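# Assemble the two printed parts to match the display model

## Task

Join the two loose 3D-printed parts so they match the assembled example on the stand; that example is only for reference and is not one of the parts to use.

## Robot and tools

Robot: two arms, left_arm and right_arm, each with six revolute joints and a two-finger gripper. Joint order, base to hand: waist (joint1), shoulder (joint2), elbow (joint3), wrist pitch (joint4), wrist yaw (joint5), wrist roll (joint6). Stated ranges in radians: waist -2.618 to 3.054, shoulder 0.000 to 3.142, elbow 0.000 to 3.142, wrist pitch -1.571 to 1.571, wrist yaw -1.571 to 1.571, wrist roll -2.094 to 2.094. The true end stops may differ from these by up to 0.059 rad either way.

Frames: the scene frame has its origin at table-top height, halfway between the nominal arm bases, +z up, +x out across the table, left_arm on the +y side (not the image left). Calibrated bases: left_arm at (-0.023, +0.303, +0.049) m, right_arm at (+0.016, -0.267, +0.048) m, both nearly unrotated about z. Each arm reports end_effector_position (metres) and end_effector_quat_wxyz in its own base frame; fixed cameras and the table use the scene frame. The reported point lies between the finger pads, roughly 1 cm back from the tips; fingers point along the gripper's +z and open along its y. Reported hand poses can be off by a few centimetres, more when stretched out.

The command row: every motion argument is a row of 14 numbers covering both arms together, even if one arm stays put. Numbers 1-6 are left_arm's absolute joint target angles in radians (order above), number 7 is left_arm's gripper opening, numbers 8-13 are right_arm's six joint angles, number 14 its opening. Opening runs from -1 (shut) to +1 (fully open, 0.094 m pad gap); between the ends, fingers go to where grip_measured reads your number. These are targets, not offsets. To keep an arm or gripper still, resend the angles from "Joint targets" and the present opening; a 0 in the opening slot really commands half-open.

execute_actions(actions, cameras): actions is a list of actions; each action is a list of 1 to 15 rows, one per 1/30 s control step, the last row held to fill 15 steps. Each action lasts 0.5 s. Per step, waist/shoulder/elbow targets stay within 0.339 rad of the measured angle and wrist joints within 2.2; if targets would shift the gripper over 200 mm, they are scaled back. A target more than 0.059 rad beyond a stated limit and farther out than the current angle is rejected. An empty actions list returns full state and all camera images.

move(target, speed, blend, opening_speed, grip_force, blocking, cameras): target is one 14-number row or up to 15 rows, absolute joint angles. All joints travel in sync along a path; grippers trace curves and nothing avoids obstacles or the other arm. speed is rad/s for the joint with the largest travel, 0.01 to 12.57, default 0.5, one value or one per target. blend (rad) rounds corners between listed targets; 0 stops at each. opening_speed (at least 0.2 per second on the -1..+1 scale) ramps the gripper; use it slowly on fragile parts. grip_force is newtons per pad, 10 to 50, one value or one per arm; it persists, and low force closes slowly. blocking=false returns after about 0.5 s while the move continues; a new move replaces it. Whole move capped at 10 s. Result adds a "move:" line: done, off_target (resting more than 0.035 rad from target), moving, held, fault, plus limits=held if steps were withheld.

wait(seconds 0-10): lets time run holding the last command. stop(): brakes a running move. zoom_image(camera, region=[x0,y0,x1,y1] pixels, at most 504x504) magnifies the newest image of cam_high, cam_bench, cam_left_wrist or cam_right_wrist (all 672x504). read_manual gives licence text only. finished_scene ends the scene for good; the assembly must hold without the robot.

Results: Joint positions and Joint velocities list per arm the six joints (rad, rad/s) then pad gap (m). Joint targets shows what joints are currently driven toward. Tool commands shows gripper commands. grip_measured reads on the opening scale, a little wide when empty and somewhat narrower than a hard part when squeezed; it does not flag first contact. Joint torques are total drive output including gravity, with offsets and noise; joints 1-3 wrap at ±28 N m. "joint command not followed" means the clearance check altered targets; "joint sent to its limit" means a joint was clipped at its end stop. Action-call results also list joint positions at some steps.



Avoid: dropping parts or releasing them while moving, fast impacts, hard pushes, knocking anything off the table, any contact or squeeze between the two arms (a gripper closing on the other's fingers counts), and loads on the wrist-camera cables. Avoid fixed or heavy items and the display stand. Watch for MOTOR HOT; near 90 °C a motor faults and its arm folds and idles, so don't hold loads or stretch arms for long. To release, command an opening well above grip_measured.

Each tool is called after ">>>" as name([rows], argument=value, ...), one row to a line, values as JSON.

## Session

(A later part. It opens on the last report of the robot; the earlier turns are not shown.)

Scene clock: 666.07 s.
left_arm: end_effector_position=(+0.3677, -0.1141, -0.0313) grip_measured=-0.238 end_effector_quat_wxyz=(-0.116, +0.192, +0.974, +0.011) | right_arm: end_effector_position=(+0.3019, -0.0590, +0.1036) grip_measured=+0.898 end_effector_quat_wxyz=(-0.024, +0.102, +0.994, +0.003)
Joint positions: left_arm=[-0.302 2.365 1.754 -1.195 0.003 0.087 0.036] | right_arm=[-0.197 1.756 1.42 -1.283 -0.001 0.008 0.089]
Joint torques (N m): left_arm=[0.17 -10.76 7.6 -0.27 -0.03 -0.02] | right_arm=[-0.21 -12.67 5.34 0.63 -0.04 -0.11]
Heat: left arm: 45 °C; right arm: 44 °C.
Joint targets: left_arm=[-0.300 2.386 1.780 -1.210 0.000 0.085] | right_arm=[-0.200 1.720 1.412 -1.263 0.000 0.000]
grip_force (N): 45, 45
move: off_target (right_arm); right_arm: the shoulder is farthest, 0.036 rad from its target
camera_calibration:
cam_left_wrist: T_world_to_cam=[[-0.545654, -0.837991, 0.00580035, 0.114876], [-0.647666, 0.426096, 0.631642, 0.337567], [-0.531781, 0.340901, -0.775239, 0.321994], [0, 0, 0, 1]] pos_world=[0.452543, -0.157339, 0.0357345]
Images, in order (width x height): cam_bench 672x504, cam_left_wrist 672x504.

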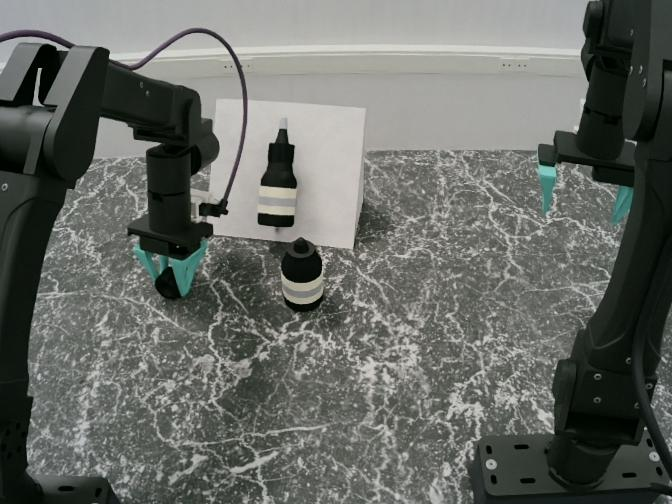

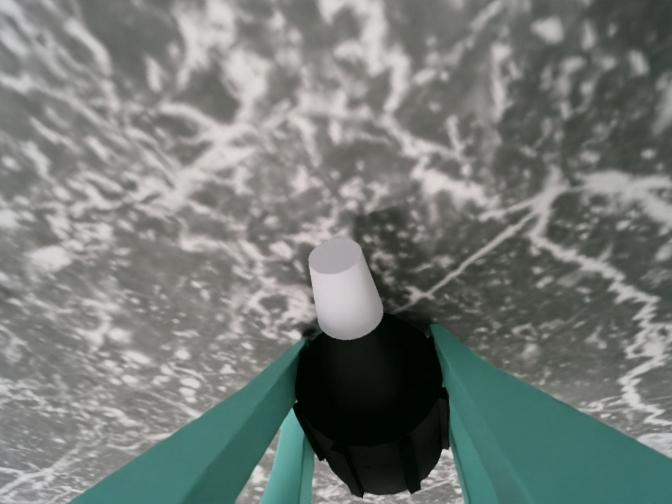

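>>> move([
  [-0.3,2.18,1.815,-1.453,0,0.085,-0.5,-0.2,1.720,1.4125,-1.263,0,0,0.9],
  [-0.3,1.151,0.289,0.612,0,0.085,-0.5,-0.2,1.720,1.4125,-1.263,0,0,0.9],
  [-0.715,1.151,0.289,0.612,0,0.085,-0.5,-0.2,1.720,1.4125,-1.263,0,0,0.9],
], speed=[0.3,0.7,0.5], blend=[0.1,0.1,0])

>>> move(target=[-0.715,1.69,0.6,0.86,0,0.085,-0.5,-0.2,1.720,1.4125,-1.263,0,0,0.9], speed=0.15, cameras=["all"])

>>> zoom_image(camera="cam_bench", region=[260, 180, 340, 320])

>>> zoom_image(camera="cam_high", region=[290, 210, 350, 280])

Scene clock: 680.67 s.
left_arm: end_effector_position=(+0.2750, -0.2353, +0.1437) grip_measured=-0.238 end_effector_quat_wxyz=(+0.571, +0.311, +0.737, -0.184) | right_arm: end_effector_position=(+0.3019, -0.0590, +0.1036) grip_measured=+0.898 end_effector_quat_wxyz=(-0.024, +0.102, +0.994, +0.003)
Joint positions: left_arm=[-0.71 1.169 0.303 0.582 0.001 0.087 0.036] | right_arm=[-0.197 1.756 1.42 -1.283 -0.001 0.008 0.089]
Joint torques (N m): left_arm=[-0.36 -4.78 5.82 2.34 -0.01 -0.02] | right_arm=[-0.25 -12.66 5.39 0.64 -0.04 -0.09]
Heat: left arm: 46 °C; right arm: 44 °C.
Joint targets: left_arm=[-0.715 1.151 0.289 0.612 0.000 0.085] | right_arm=[-0.200 1.720 1.412 -1.263 0.000 0.000]
grip_force (N): 45, 45
move: off_target (right_arm); right_arm: the shoulder is farthest, 0.036 rad from its target

Scene clock: 684.77 s.
left_arm: end_effector_position=(+0.3441, -0.2948, +0.1200) grip_measured=-0.238 end_effector_quat_wxyz=(+0.573, +0.310, +0.735, -0.185) | right_arm: end_effector_position=(+0.3019, -0.0590, +0.1036) grip_measured=+0.898 end_effector_quat_wxyz=(-0.024, +0.102, +0.994, +0.003)
Joint positions: left_arm=[-0.71 1.68 0.573 0.829 0.001 0.087 0.036] | right_arm=[-0.197 1.756 1.42 -1.283 -0.001 0.008 0.089]
Joint torques (N m): left_arm=[-0.38 -6.38 8.08 2.35 -0.01 -0.02] | right_arm=[-0.27 -12.63 5.37 0.64 -0.04 -0.11]
Heat: left arm: 47 °C; right arm: 44 °C.
Joint targets: left_arm=[-0.715 1.690 0.600 0.860 0.000 0.085] | right_arm=[-0.200 1.720 1.412 -1.263 0.000 0.000]
grip_force (N): 45, 45
move: off_target (right_arm); right_arm: the shoulder is farthest, 0.036 rad from its target
camera_calibration:
cam_left_wrist: T_world_to_cam=[[-0.639213, -0.71948, -0.271578, 0.0502009], [-0.364413, 0.594361, -0.716895, 0.417641], [0.677207, -0.359282, -0.642111, -0.149948], [0, 0, 0, 1]] pos_world=[0.285829, -0.265984, 0.216754]
cam_right_wrist: T_world_to_cam=[[-0.377023, -0.925208, -0.0429338, 0.0748841], [-0.824154, 0.31397, 0.471374, 0.247484], [-0.422639, 0.213103, -0.880888, 0.342148], [0, 0, 0, 1]] pos_world=[0.376803, -0.0813319, 0.187951]

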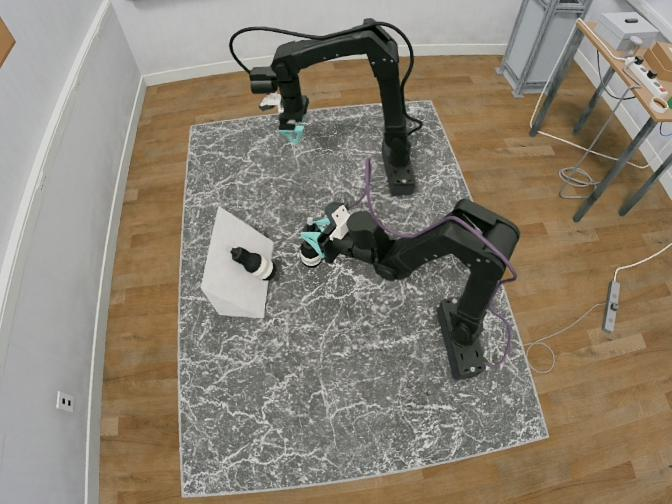

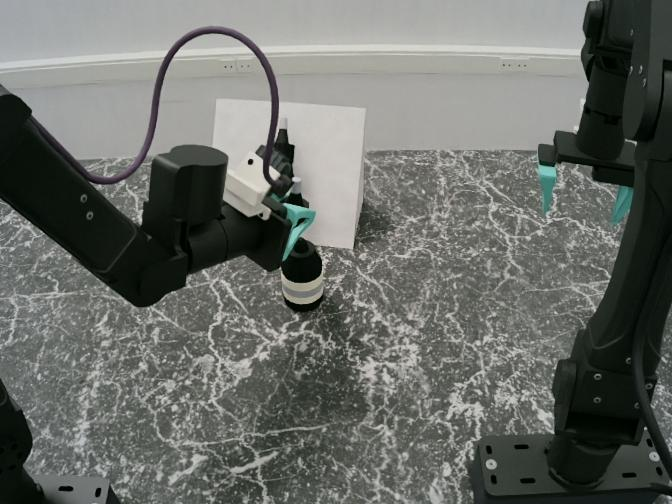

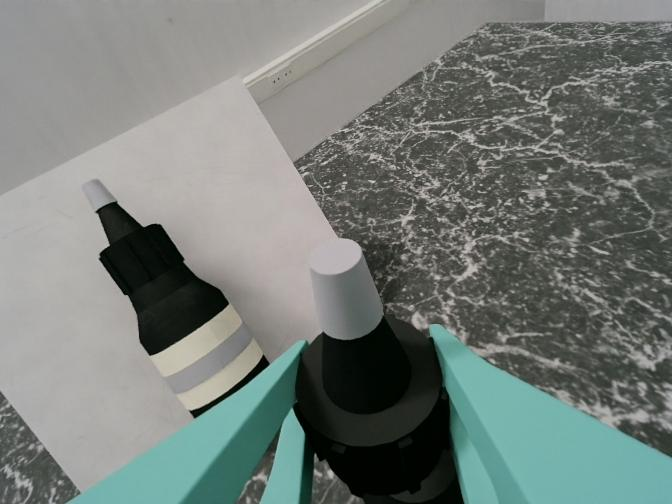

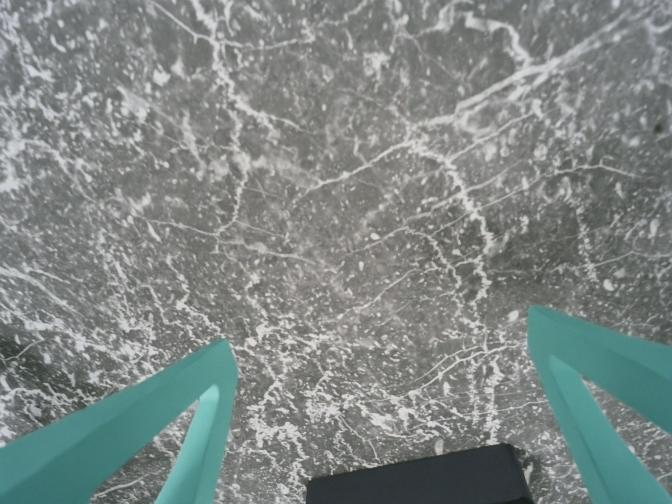

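Scaled by 3.600 from the camera's 672x504 image, which has a finer 960x720 frame.

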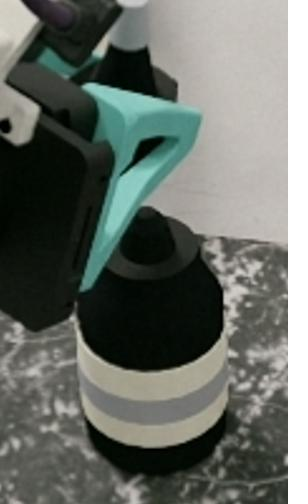

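Scaled by 7.200 from the camera's 672x504 image, which has a finer 960x720 frame.

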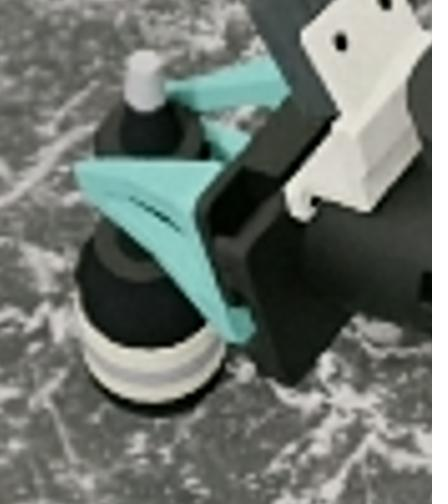

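>>> move(target=[-0.721,1.797,0.587,1.002,0,0.085,-0.5,-0.2,1.720,1.4125,-1.263,0,0,0.9], speed=0.06, cameras=["all"])

>>> zoom_image(camera="cam_bench", region=[260, 180, 340, 320])

>>> zoom_image(camera="cam_high", region=[290, 210, 350, 280])

Scene clock: 699.07 s.
left_arm: end_effector_position=(+0.3493, -0.3021, +0.1086) grip_measured=-0.238 end_effector_quat_wxyz=(+0.587, +0.308, +0.724, -0.191) | right_arm: end_effector_position=(+0.3019, -0.0590, +0.1036) grip_measured=+0.898 end_effector_quat_wxyz=(-0.024, +0.102, +0.994, +0.003)
Joint positions: left_arm=[-0.715 1.785 0.573 0.971 0.001 0.088 0.036] | right_arm=[-0.197 1.756 1.42 -1.283 -0.001 0.008 0.089]
Joint torques (N m): left_arm=[-0.51 -6.74 6.61 2.37 -0.01 -0.02] | right_arm=[-0.29 -12.67 5.37 0.63 -0.05 -0.09]
Heat: left arm: 50 °C; right arm: 44 °C.
Joint targets: left_arm=[-0.721 1.797 0.587 1.002 0.000 0.085] | right_arm=[-0.200 1.720 1.412 -1.263 0.000 0.000]
grip_force (N): 45, 45
move: off_target (right_arm); right_arm: the shoulder is farthest, 0.036 rad from its target
camera_calibration:
cam_left_wrist: T_world_to_cam=[[-0.634799, -0.723064, -0.272414, 0.0426304], [-0.340831, 0.578438, -0.74111, 0.405206], [0.693444, -0.377609, -0.613634, -0.177755], [0, 0, 0, 1]] pos_world=[0.288432, -0.270684, 0.202838]
cam_right_wrist: T_world_to_cam=[[-0.377023, -0.925208, -0.0429338, 0.0748841], [-0.824154, 0.31397, 0.471374, 0.247484], [-0.422639, 0.213103, -0.880888, 0.342148], [0, 0, 0, 1]] pos_world=[0.376803, -0.0813319, 0.187951]

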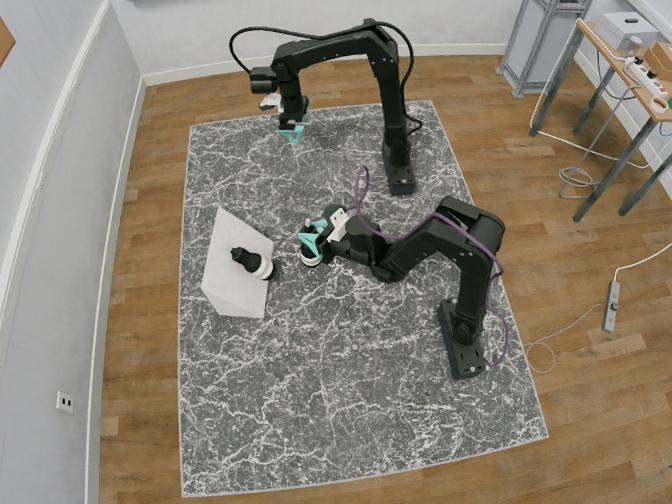

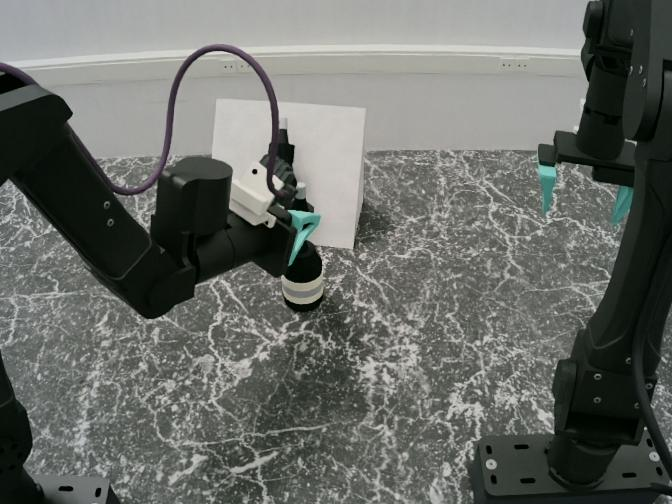

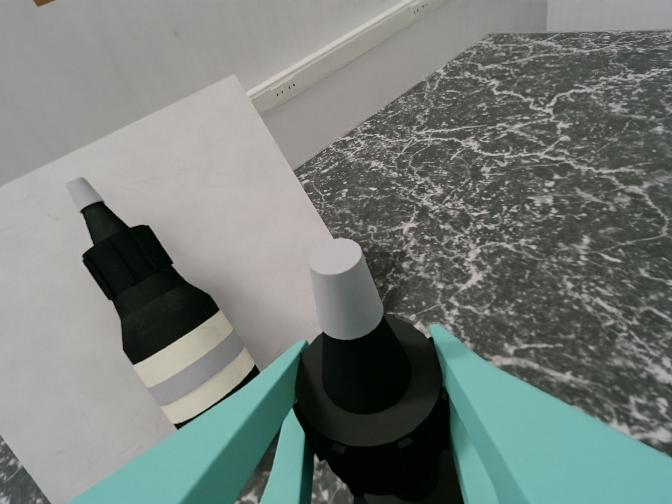

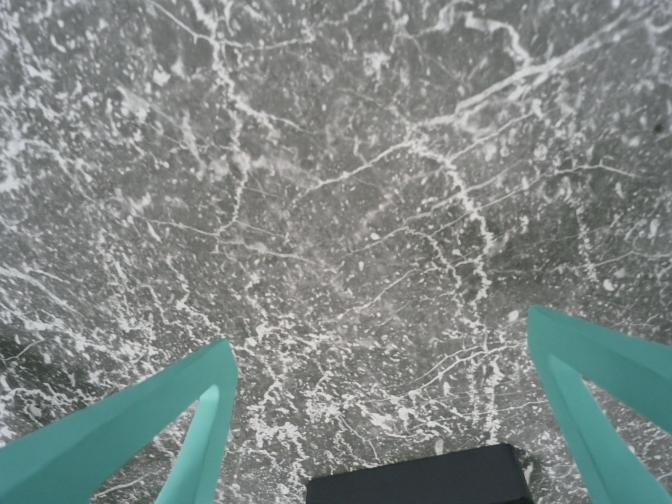

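Scaled by 3.600 from the camera's 672x504 image, which has a finer 960x720 frame.

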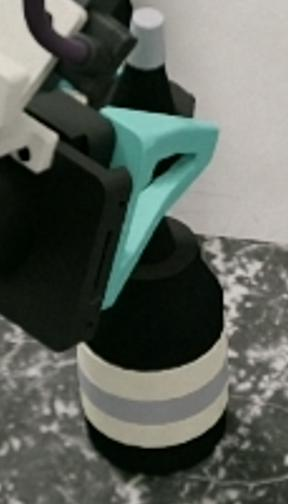

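Scaled by 7.200 from the camera's 672x504 image, which has a finer 960x720 frame.

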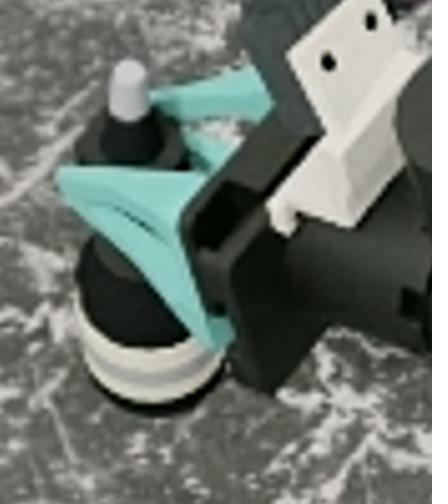

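>>> move(target=[-0.726,1.89,0.564,1.112,0,0.085,-0.5,-0.2,1.720,1.4125,-1.263,0,0,0.9], speed=0.06, cameras=["cam_bench","cam_high"])

>>> zoom_image(camera="cam_bench", region=[260, 180, 340, 320])

>>> zoom_image(camera="cam_high", region=[290, 210, 350, 280])

Scene clock: 709.37 s.
left_arm: end_effector_position=(+0.3516, -0.3065, +0.0941) grip_measured=-0.238 end_effector_quat_wxyz=(+0.593, +0.307, +0.719, -0.194) | right_arm: end_effector_position=(+0.3019, -0.0590, +0.1036) grip_measured=+0.898 end_effector_quat_wxyz=(-0.024, +0.102, +0.994, +0.003)
Joint positions: left_arm=[-0.719 1.877 0.573 1.079 0.001 0.088 0.036] | right_arm=[-0.197 1.756 1.42 -1.283 -0.001 0.008 0.089]
Joint torques (N m): left_arm=[-0.59 -7.05 4.46 2.35 -0.01 -0.03] | right_arm=[-0.32 -12.66 5.38 0.63 -0.03 -0.09]
Heat: left arm: 50 °C; right arm: 44 °C.
Joint targets: left_arm=[-0.726 1.890 0.564 1.112 0.000 0.085] | right_arm=[-0.200 1.720 1.412 -1.263 0.000 0.000]
grip_force (N): 45, 45
move: off_target (right_arm); right_arm: the shoulder is farthest, 0.036 rad from its target
Images, in order (width x height): cam_high 672x504, cam_bench 672x504.

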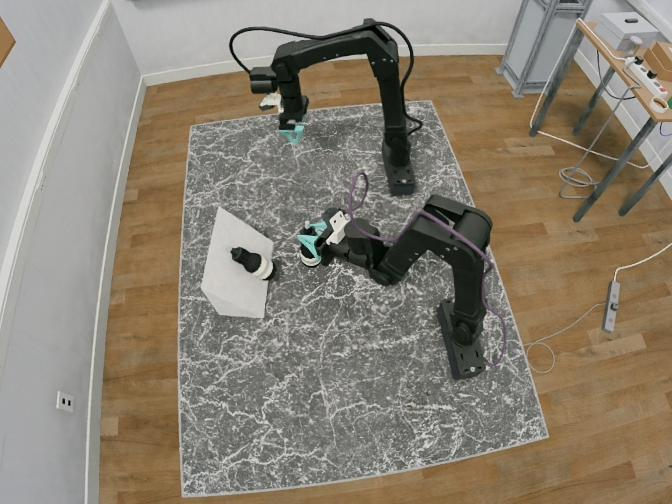

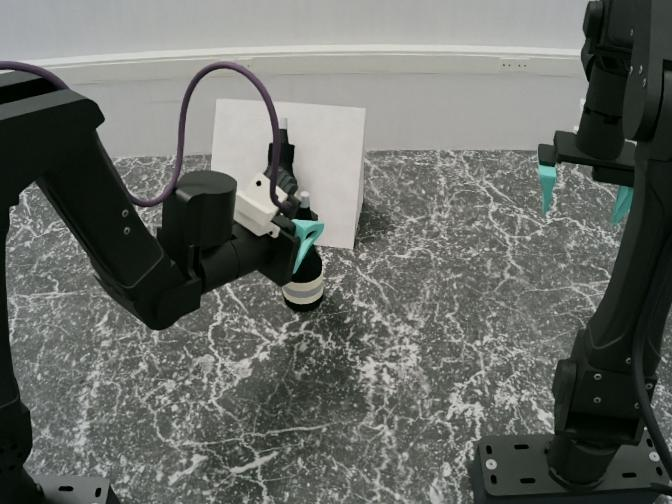

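Scaled by 3.600 from the camera's 672x504 image, which has a finer 960x720 frame.

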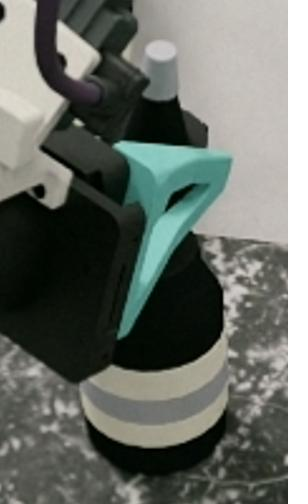

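Scaled by 7.200 from the camera's 672x504 image, which has a finer 960x720 frame.

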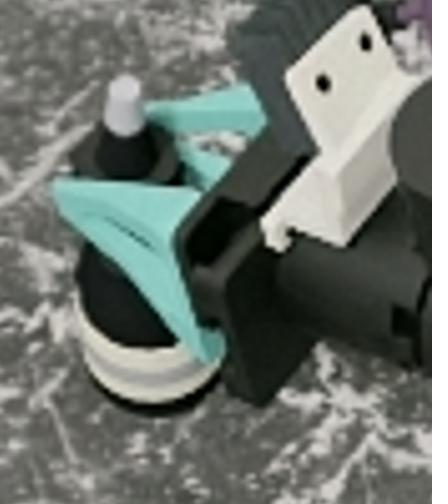

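>>> move(target=[-0.726,1.842,0.535,1.06,0,0.085,-0.5,-0.2,1.720,1.4125,-1.263,0,0,0.9], speed=0.06, cameras=["cam_bench","cam_high"])

>>> zoom_image(camera="cam_bench", region=[260, 180, 340, 320])

>>> zoom_image(camera="cam_high", region=[290, 210, 350, 280])

Scene clock: 718.07 s.
left_arm: end_effector_position=(+0.3456, -0.3012, +0.0849) grip_measured=-0.238 end_effector_quat_wxyz=(+0.581, +0.311, +0.728, -0.190) | right_arm: end_effector_position=(+0.3019, -0.0590, +0.1036) grip_measured=+0.898 end_effector_quat_wxyz=(-0.024, +0.102, +0.994, +0.003)
Joint positions: left_arm=[-0.719 1.868 0.547 1.066 0.001 0.088 0.036] | right_arm=[-0.197 1.756 1.42 -1.283 -0.001 0.008 0.089]
Joint torques (N m): left_arm=[-0.61 -9.87 4.19 2.03 -0.01 -0.03] | right_arm=[-0.28 -12.67 5.39 0.65 -0.04 -0.1]
Heat: left arm: 50 °C; right arm: 44 °C.
Joint targets: left_arm=[-0.726 1.842 0.535 1.060 0.000 0.085] | right_arm=[-0.200 1.720 1.412 -1.263 0.000 0.000]
grip_force (N): 45, 45
move: off_target (right_arm); right_arm: the shoulder is farthest, 0.036 rad from its target
Images, in order (width x height): cam_high 672x504, cam_bench 672x504.

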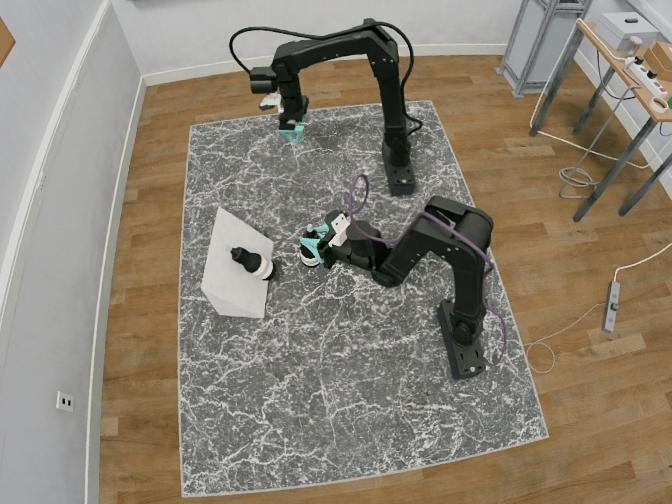

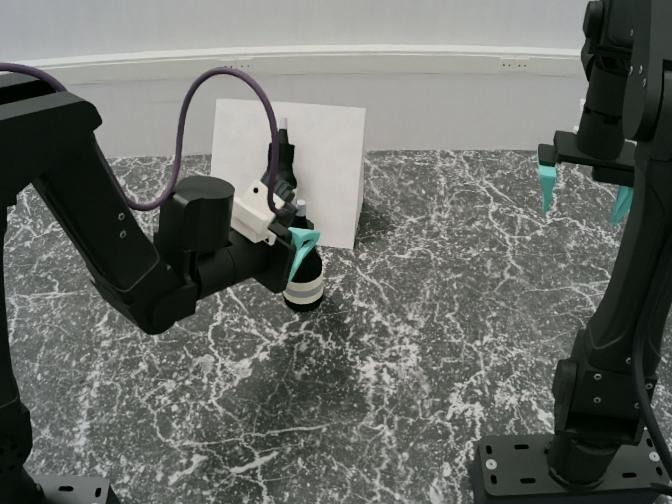

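Scaled by 3.600 from the camera's 672x504 image, which has a finer 960x720 frame.

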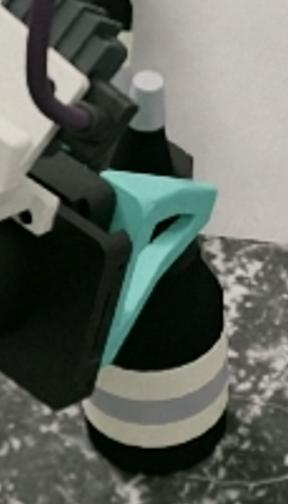

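Scaled by 7.200 from the camera's 672x504 image, which has a finer 960x720 frame.

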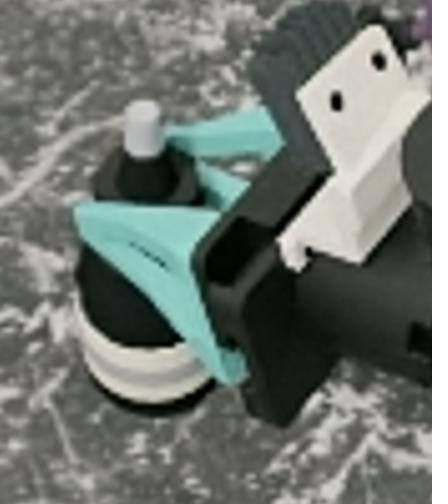

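>>> move(target=[-0.726,1.944,0.532,1.168,0,0.085,-0.5,-0.2,1.720,1.4125,-1.263,0,0,0.9], speed=0.05, cameras=["cam_bench","cam_high"])

>>> zoom_image(camera="cam_bench", region=[260, 180, 340, 320])

>>> zoom_image(camera="cam_high", region=[290, 210, 350, 280])

Scene clock: 727.40 s.
left_arm: end_effector_position=(+0.3472, -0.3025, +0.0757) grip_measured=-0.238 end_effector_quat_wxyz=(+0.585, +0.310, +0.725, -0.191) | right_arm: end_effector_position=(+0.3019, -0.0590, +0.1036) grip_measured=+0.898 end_effector_quat_wxyz=(-0.024, +0.102, +0.994, +0.003)
Joint positions: left_arm=[-0.719 1.927 0.547 1.135 0.001 0.088 0.036] | right_arm=[-0.197 1.756 1.42 -1.283 -0.001 0.008 0.089]
Joint torques (N m): left_arm=[-0.61 -6.87 3.69 2.38 -0.01 -0.03] | right_arm=[-0.31 -12.66 5.41 0.64 -0.03 -0.09]
Heat: left arm: 51 °C; right arm: 44 °C.
Joint targets: left_arm=[-0.726 1.944 0.532 1.168 0.000 0.085] | right_arm=[-0.200 1.720 1.412 -1.263 0.000 0.000]
grip_force (N): 45, 45
move: off_target (right_arm); right_arm: the shoulder is farthest, 0.036 rad from its target
Images, in order (width x height): cam_high 672x504, cam_bench 672x504.

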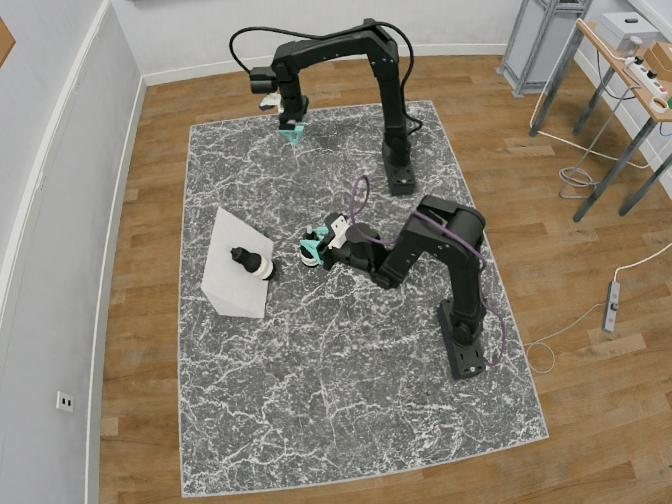

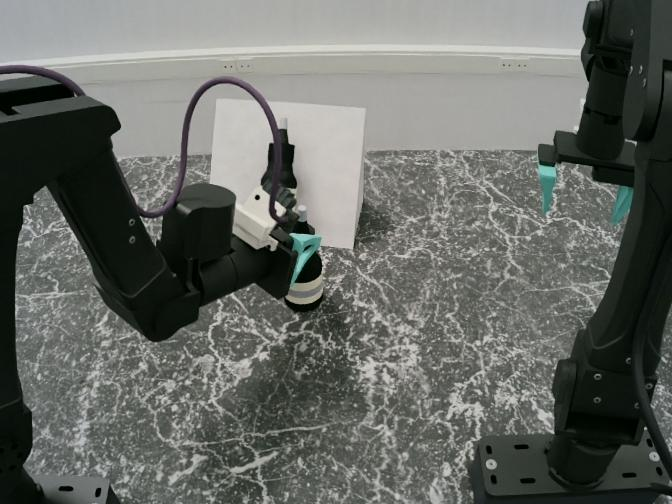

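Scaled by 3.600 from the camera's 672x504 image, which has a finer 960x720 frame.

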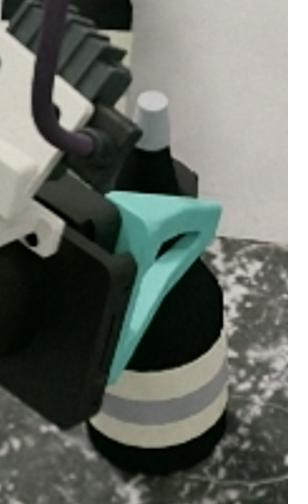

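Scaled by 7.200 from the camera's 672x504 image, which has a finer 960x720 frame.

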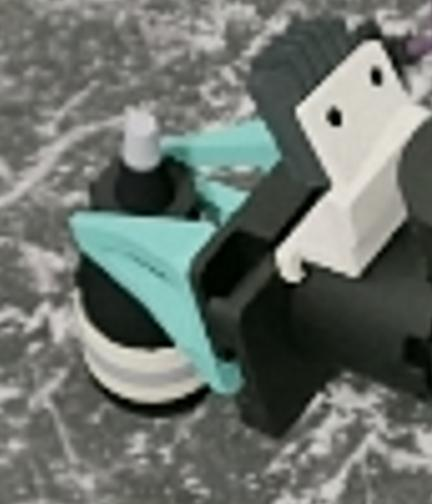

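>>> move(target=[-0.726,2.0,0.525,1.235,0,0.085,-0.5,-0.2,1.720,1.4125,-1.263,0,0,0.9], speed=0.05, cameras=["cam_bench","cam_high"])

>>> zoom_image(camera="cam_bench", region=[260, 180, 340, 320])

>>> zoom_image(camera="cam_high", region=[290, 210, 350, 280])

Scene clock: 735.53 s.
left_arm: end_effector_position=(+0.3490, -0.3041, +0.0752) grip_measured=-0.238 end_effector_quat_wxyz=(+0.596, +0.306, +0.716, -0.195) | right_arm: end_effector_position=(+0.3019, -0.0590, +0.1036) grip_measured=+0.898 end_effector_quat_wxyz=(-0.024, +0.102, +0.994, +0.003)
Joint positions: left_arm=[-0.719 1.969 0.547 1.208 0.001 0.088 0.036] | right_arm=[-0.197 1.756 1.42 -1.283 -0.001 0.008 0.089]
Joint torques (N m): left_arm=[-0.61 -5.98 2.99 2.33 -0.01 -0.03] | right_arm=[-0.27 -12.71 5.41 0.64 -0.05 -0.09]
Heat: left arm: 53 °C; right arm: 44 °C.
Joint targets: left_arm=[-0.726 2.000 0.525 1.235 0.000 0.085] | right_arm=[-0.200 1.720 1.412 -1.263 0.000 0.000]
grip_force (N): 45, 45
move: off_target (right_arm); right_arm: the shoulder is farthest, 0.036 rad from its target
Images, in order (width x height): cam_high 672x504, cam_bench 672x504.

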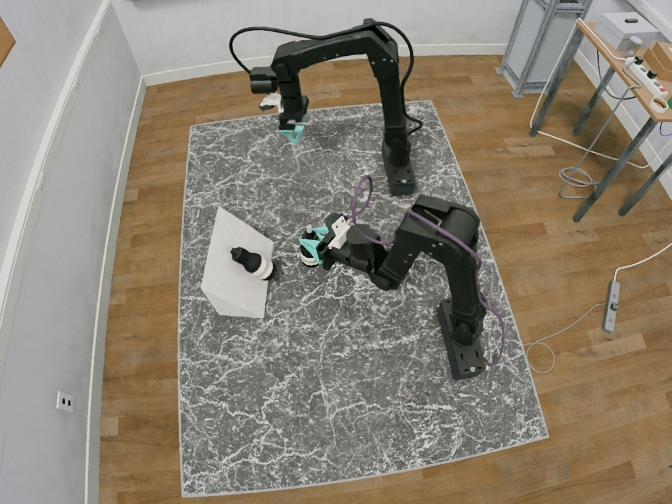

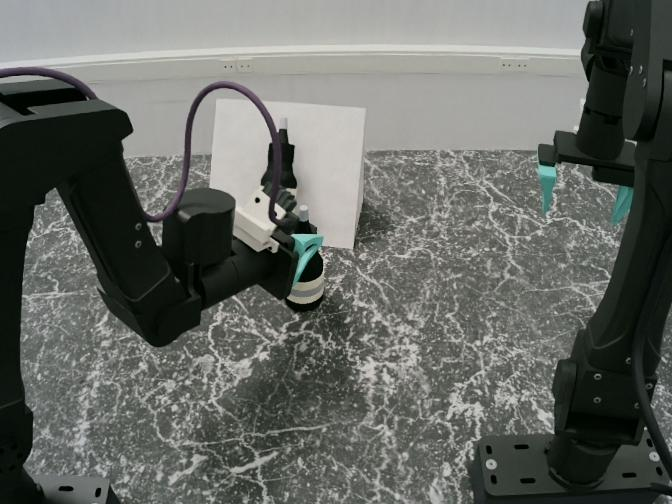

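Scaled by 3.600 from the camera's 672x504 image, which has a finer 960x720 frame.

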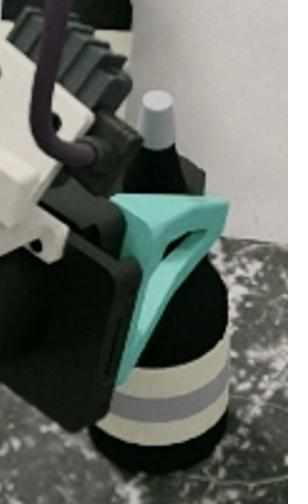

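Scaled by 7.200 from the camera's 672x504 image, which has a finer 960x720 frame.

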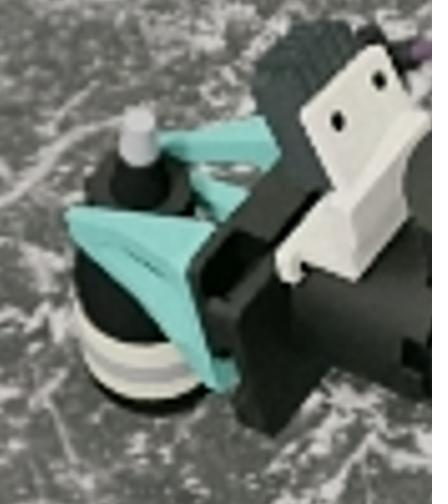

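>>> move(target=[-0.709,1.85,0.518,1.078,0,0.03,-0.5,-0.2,1.720,1.4125,-1.263,0,0,0.9], speed=0.06, cameras=["cam_bench","cam_high","cam_left_wrist"])

>>> zoom_image(camera="cam_bench", region=[260, 180, 340, 320])

>>> zoom_image(camera="cam_high", region=[290, 210, 350, 280])

Scene clock: 758.20 s.
left_arm: end_effector_position=(+0.3442, -0.2980, +0.0818) grip_measured=-0.238 end_effector_quat_wxyz=(+0.577, +0.294, +0.735, -0.201) | right_arm: end_effector_position=(+0.3019, -0.0590, +0.1036) grip_measured=+0.898 end_effector_quat_wxyz=(-0.024, +0.102, +0.994, +0.003)
Joint positions: left_arm=[-0.716 1.876 0.531 1.089 0 0.046 0.036] | right_arm=[-0.197 1.756 1.42 -1.283 -0.001 0.008 0.089]
Joint torques (N m): left_arm=[0.59 -9.76 3.96 1.96 -0.01 -0.12] | right_arm=[-0.31 -12.64 5.39 0.63 -0.04 -0.11]
Motor temperatures (°C): left_arm=[28 39 42 54 29 27 30] | right_arm=[29 44 35 28 29 27 31]
Heat: left arm: 54 °C; right arm: 44 °C.
Joint targets: left_arm=[-0.709 1.850 0.518 1.078 0.000 0.030] | right_arm=[-0.200 1.720 1.412 -1.263 0.000 0.000]
grip_force (N): 45, 45
move: off_target (right_arm); right_arm: the shoulder is farthest, 0.036 rad from its target
camera_calibration:
cam_left_wrist: T_world_to_cam=[[-0.637172, -0.734632, -0.233082, 0.0292076], [-0.374732, 0.559561, -0.739234, 0.387187], [0.673489, -0.383676, -0.631827, -0.182665], [0, 0, 0, 1]] pos_world=[0.286724, -0.265282, 0.177617]
Images, in order (width x height): cam_high 672x504, cam_bench 672x504, cam_left_wrist 672x504.

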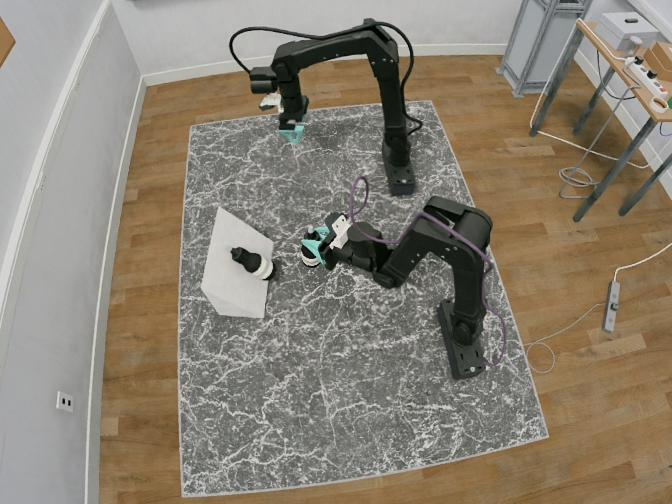

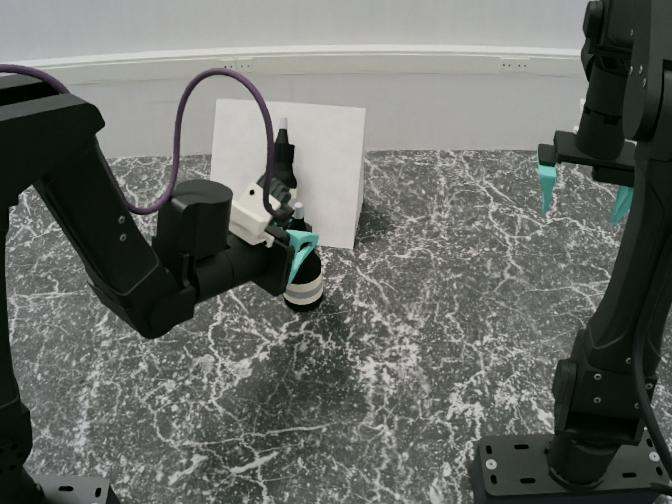

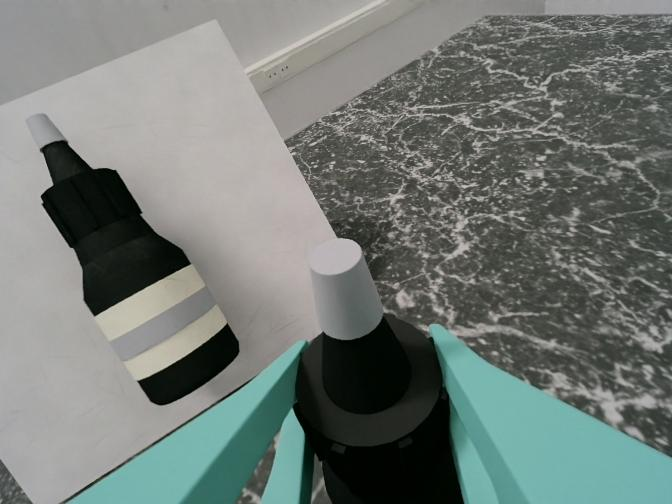

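Scaled by 3.600 from the camera's 672x504 image, which has a finer 960x720 frame.

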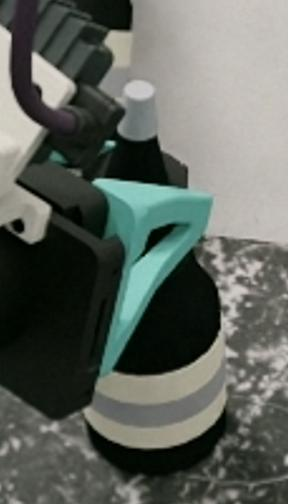

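Scaled by 7.200 from the camera's 672x504 image, which has a finer 960x720 frame.

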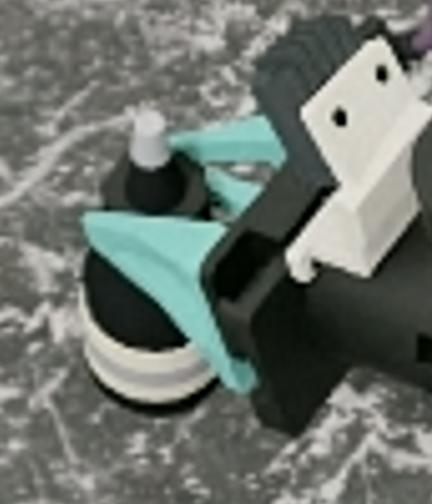

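>>> move([
  [-0.711,1.91,0.555,1.15,0,0.045,-0.5,-0.2,1.720,1.4125,-1.263,0,0,0.9],
  [-0.711,1.965,0.555,1.195,0,0.045,-0.5,-0.2,1.720,1.4125,-1.263,0,0,0.9],
], speed=0.04, cameras=["cam_bench","cam_high"])

>>> zoom_image(camera="cam_bench", region=[260, 180, 340, 320])

>>> zoom_image(camera="cam_high", region=[290, 210, 350, 280])

Scene clock: 769.93 s.
left_arm: end_effector_position=(+0.3482, -0.3015, +0.0747) grip_measured=-0.238 end_effector_quat_wxyz=(+0.585, +0.293, +0.729, -0.203) | right_arm: end_effector_position=(+0.3019, -0.0590, +0.1036) grip_measured=+0.898 end_effector_quat_wxyz=(-0.024, +0.102, +0.994, +0.003)
Joint positions: left_arm=[-0.716 1.944 0.543 1.165 0 0.048 0.036] | right_arm=[-0.197 1.756 1.42 -1.283 -0.001 0.008 0.089]
Joint torques (N m): left_arm=[0.42 -6.6 5.55 2.35 -0.01 -0.03] | right_arm=[-0.31 -12.63 5.35 0.63 -0.03 -0.1]
Heat: left arm: 54 °C; right arm: 44 °C.
Joint targets: left_arm=[-0.711 1.965 0.555 1.195 0.000 0.045] | right_arm=[-0.200 1.720 1.412 -1.263 0.000 0.000]
grip_force (N): 45, 45
move: off_target (right_arm); right_arm: the shoulder is farthest, 0.036 rad from its target
Images, in order (width x height): cam_high 672x504, cam_bench 672x504.

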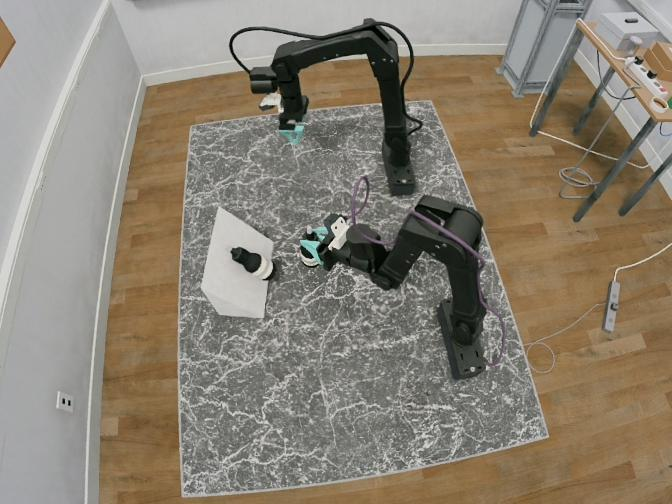

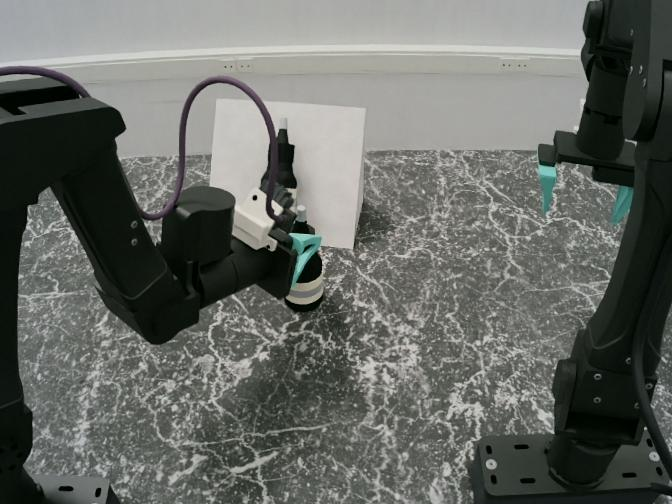

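Scaled by 3.600 from the camera's 672x504 image, which has a finer 960x720 frame.

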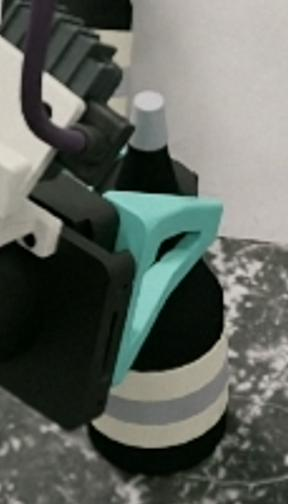

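Scaled by 7.200 from the camera's 672x504 image, which has a finer 960x720 frame.

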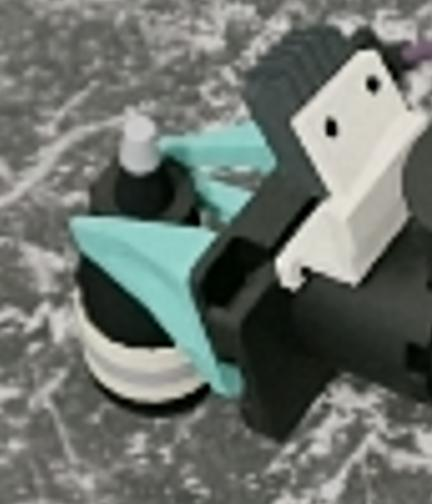

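>>> move([
  [-0.711,2.02,0.557,1.25,0,0.045,-0.5,-0.2,1.720,1.4125,-1.263,0,0,0.9],
], speed=0.04, cameras=["cam_bench","cam_high"])

>>> zoom_image(camera="cam_bench", region=[260, 180, 340, 320])

>>> zoom_image(camera="cam_high", region=[290, 210, 350, 280])

Scene clock: 777.70 s.
left_arm: end_effector_position=(+0.3512, -0.3041, +0.0743) grip_measured=-0.238 end_effector_quat_wxyz=(+0.595, +0.290, +0.720, -0.206) | right_arm: end_effector_position=(+0.3019, -0.0590, +0.1036) grip_measured=+0.898 end_effector_quat_wxyz=(-0.024, +0.102, +0.994, +0.003)
Joint positions: left_arm=[-0.716 1.985 0.552 1.226 0 0.048 0.036] | right_arm=[-0.197 1.756 1.42 -1.283 -0.001 0.008 0.089]
Joint torques (N m): left_arm=[0.42 -5.75 4.9 2.31 -0.01 -0.03] | right_arm=[-0.32 -12.67 5.37 0.64 -0.04 -0.1]
Heat: left arm: 54 °C; right arm: 44 °C.
Joint targets: left_arm=[-0.711 2.020 0.557 1.250 0.000 0.045] | right_arm=[-0.200 1.720 1.412 -1.263 0.000 0.000]
grip_force (N): 45, 45
move: off_target (right_arm); right_arm: the shoulder is farthest, 0.036 rad from its target
Images, in order (width x height): cam_high 672x504, cam_bench 672x504.

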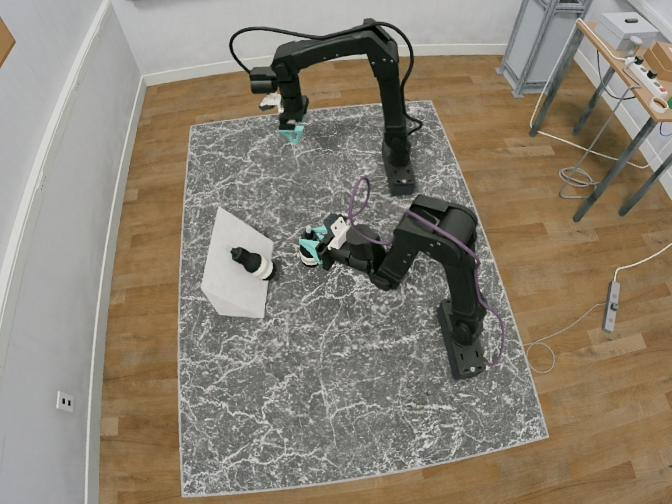

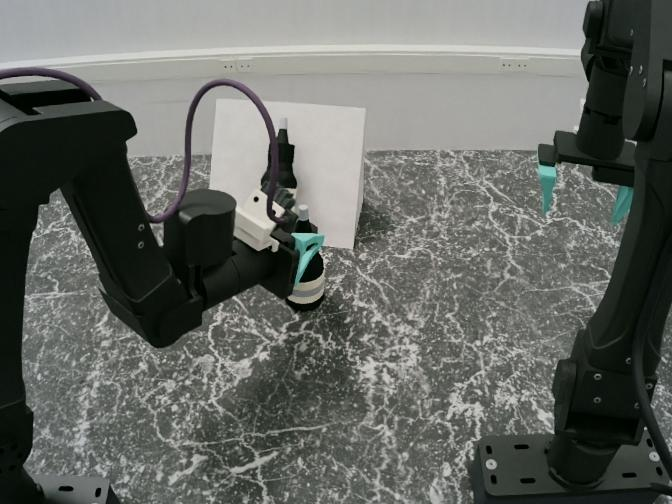

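Scaled by 3.600 from the camera's 672x504 image, which has a finer 960x720 frame.

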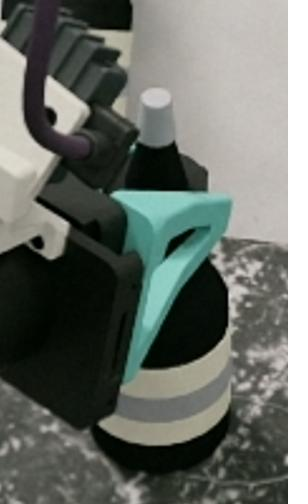

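Scaled by 7.200 from the camera's 672x504 image, which has a finer 960x720 frame.

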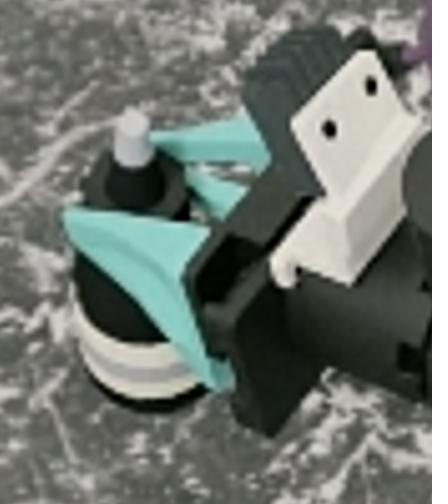

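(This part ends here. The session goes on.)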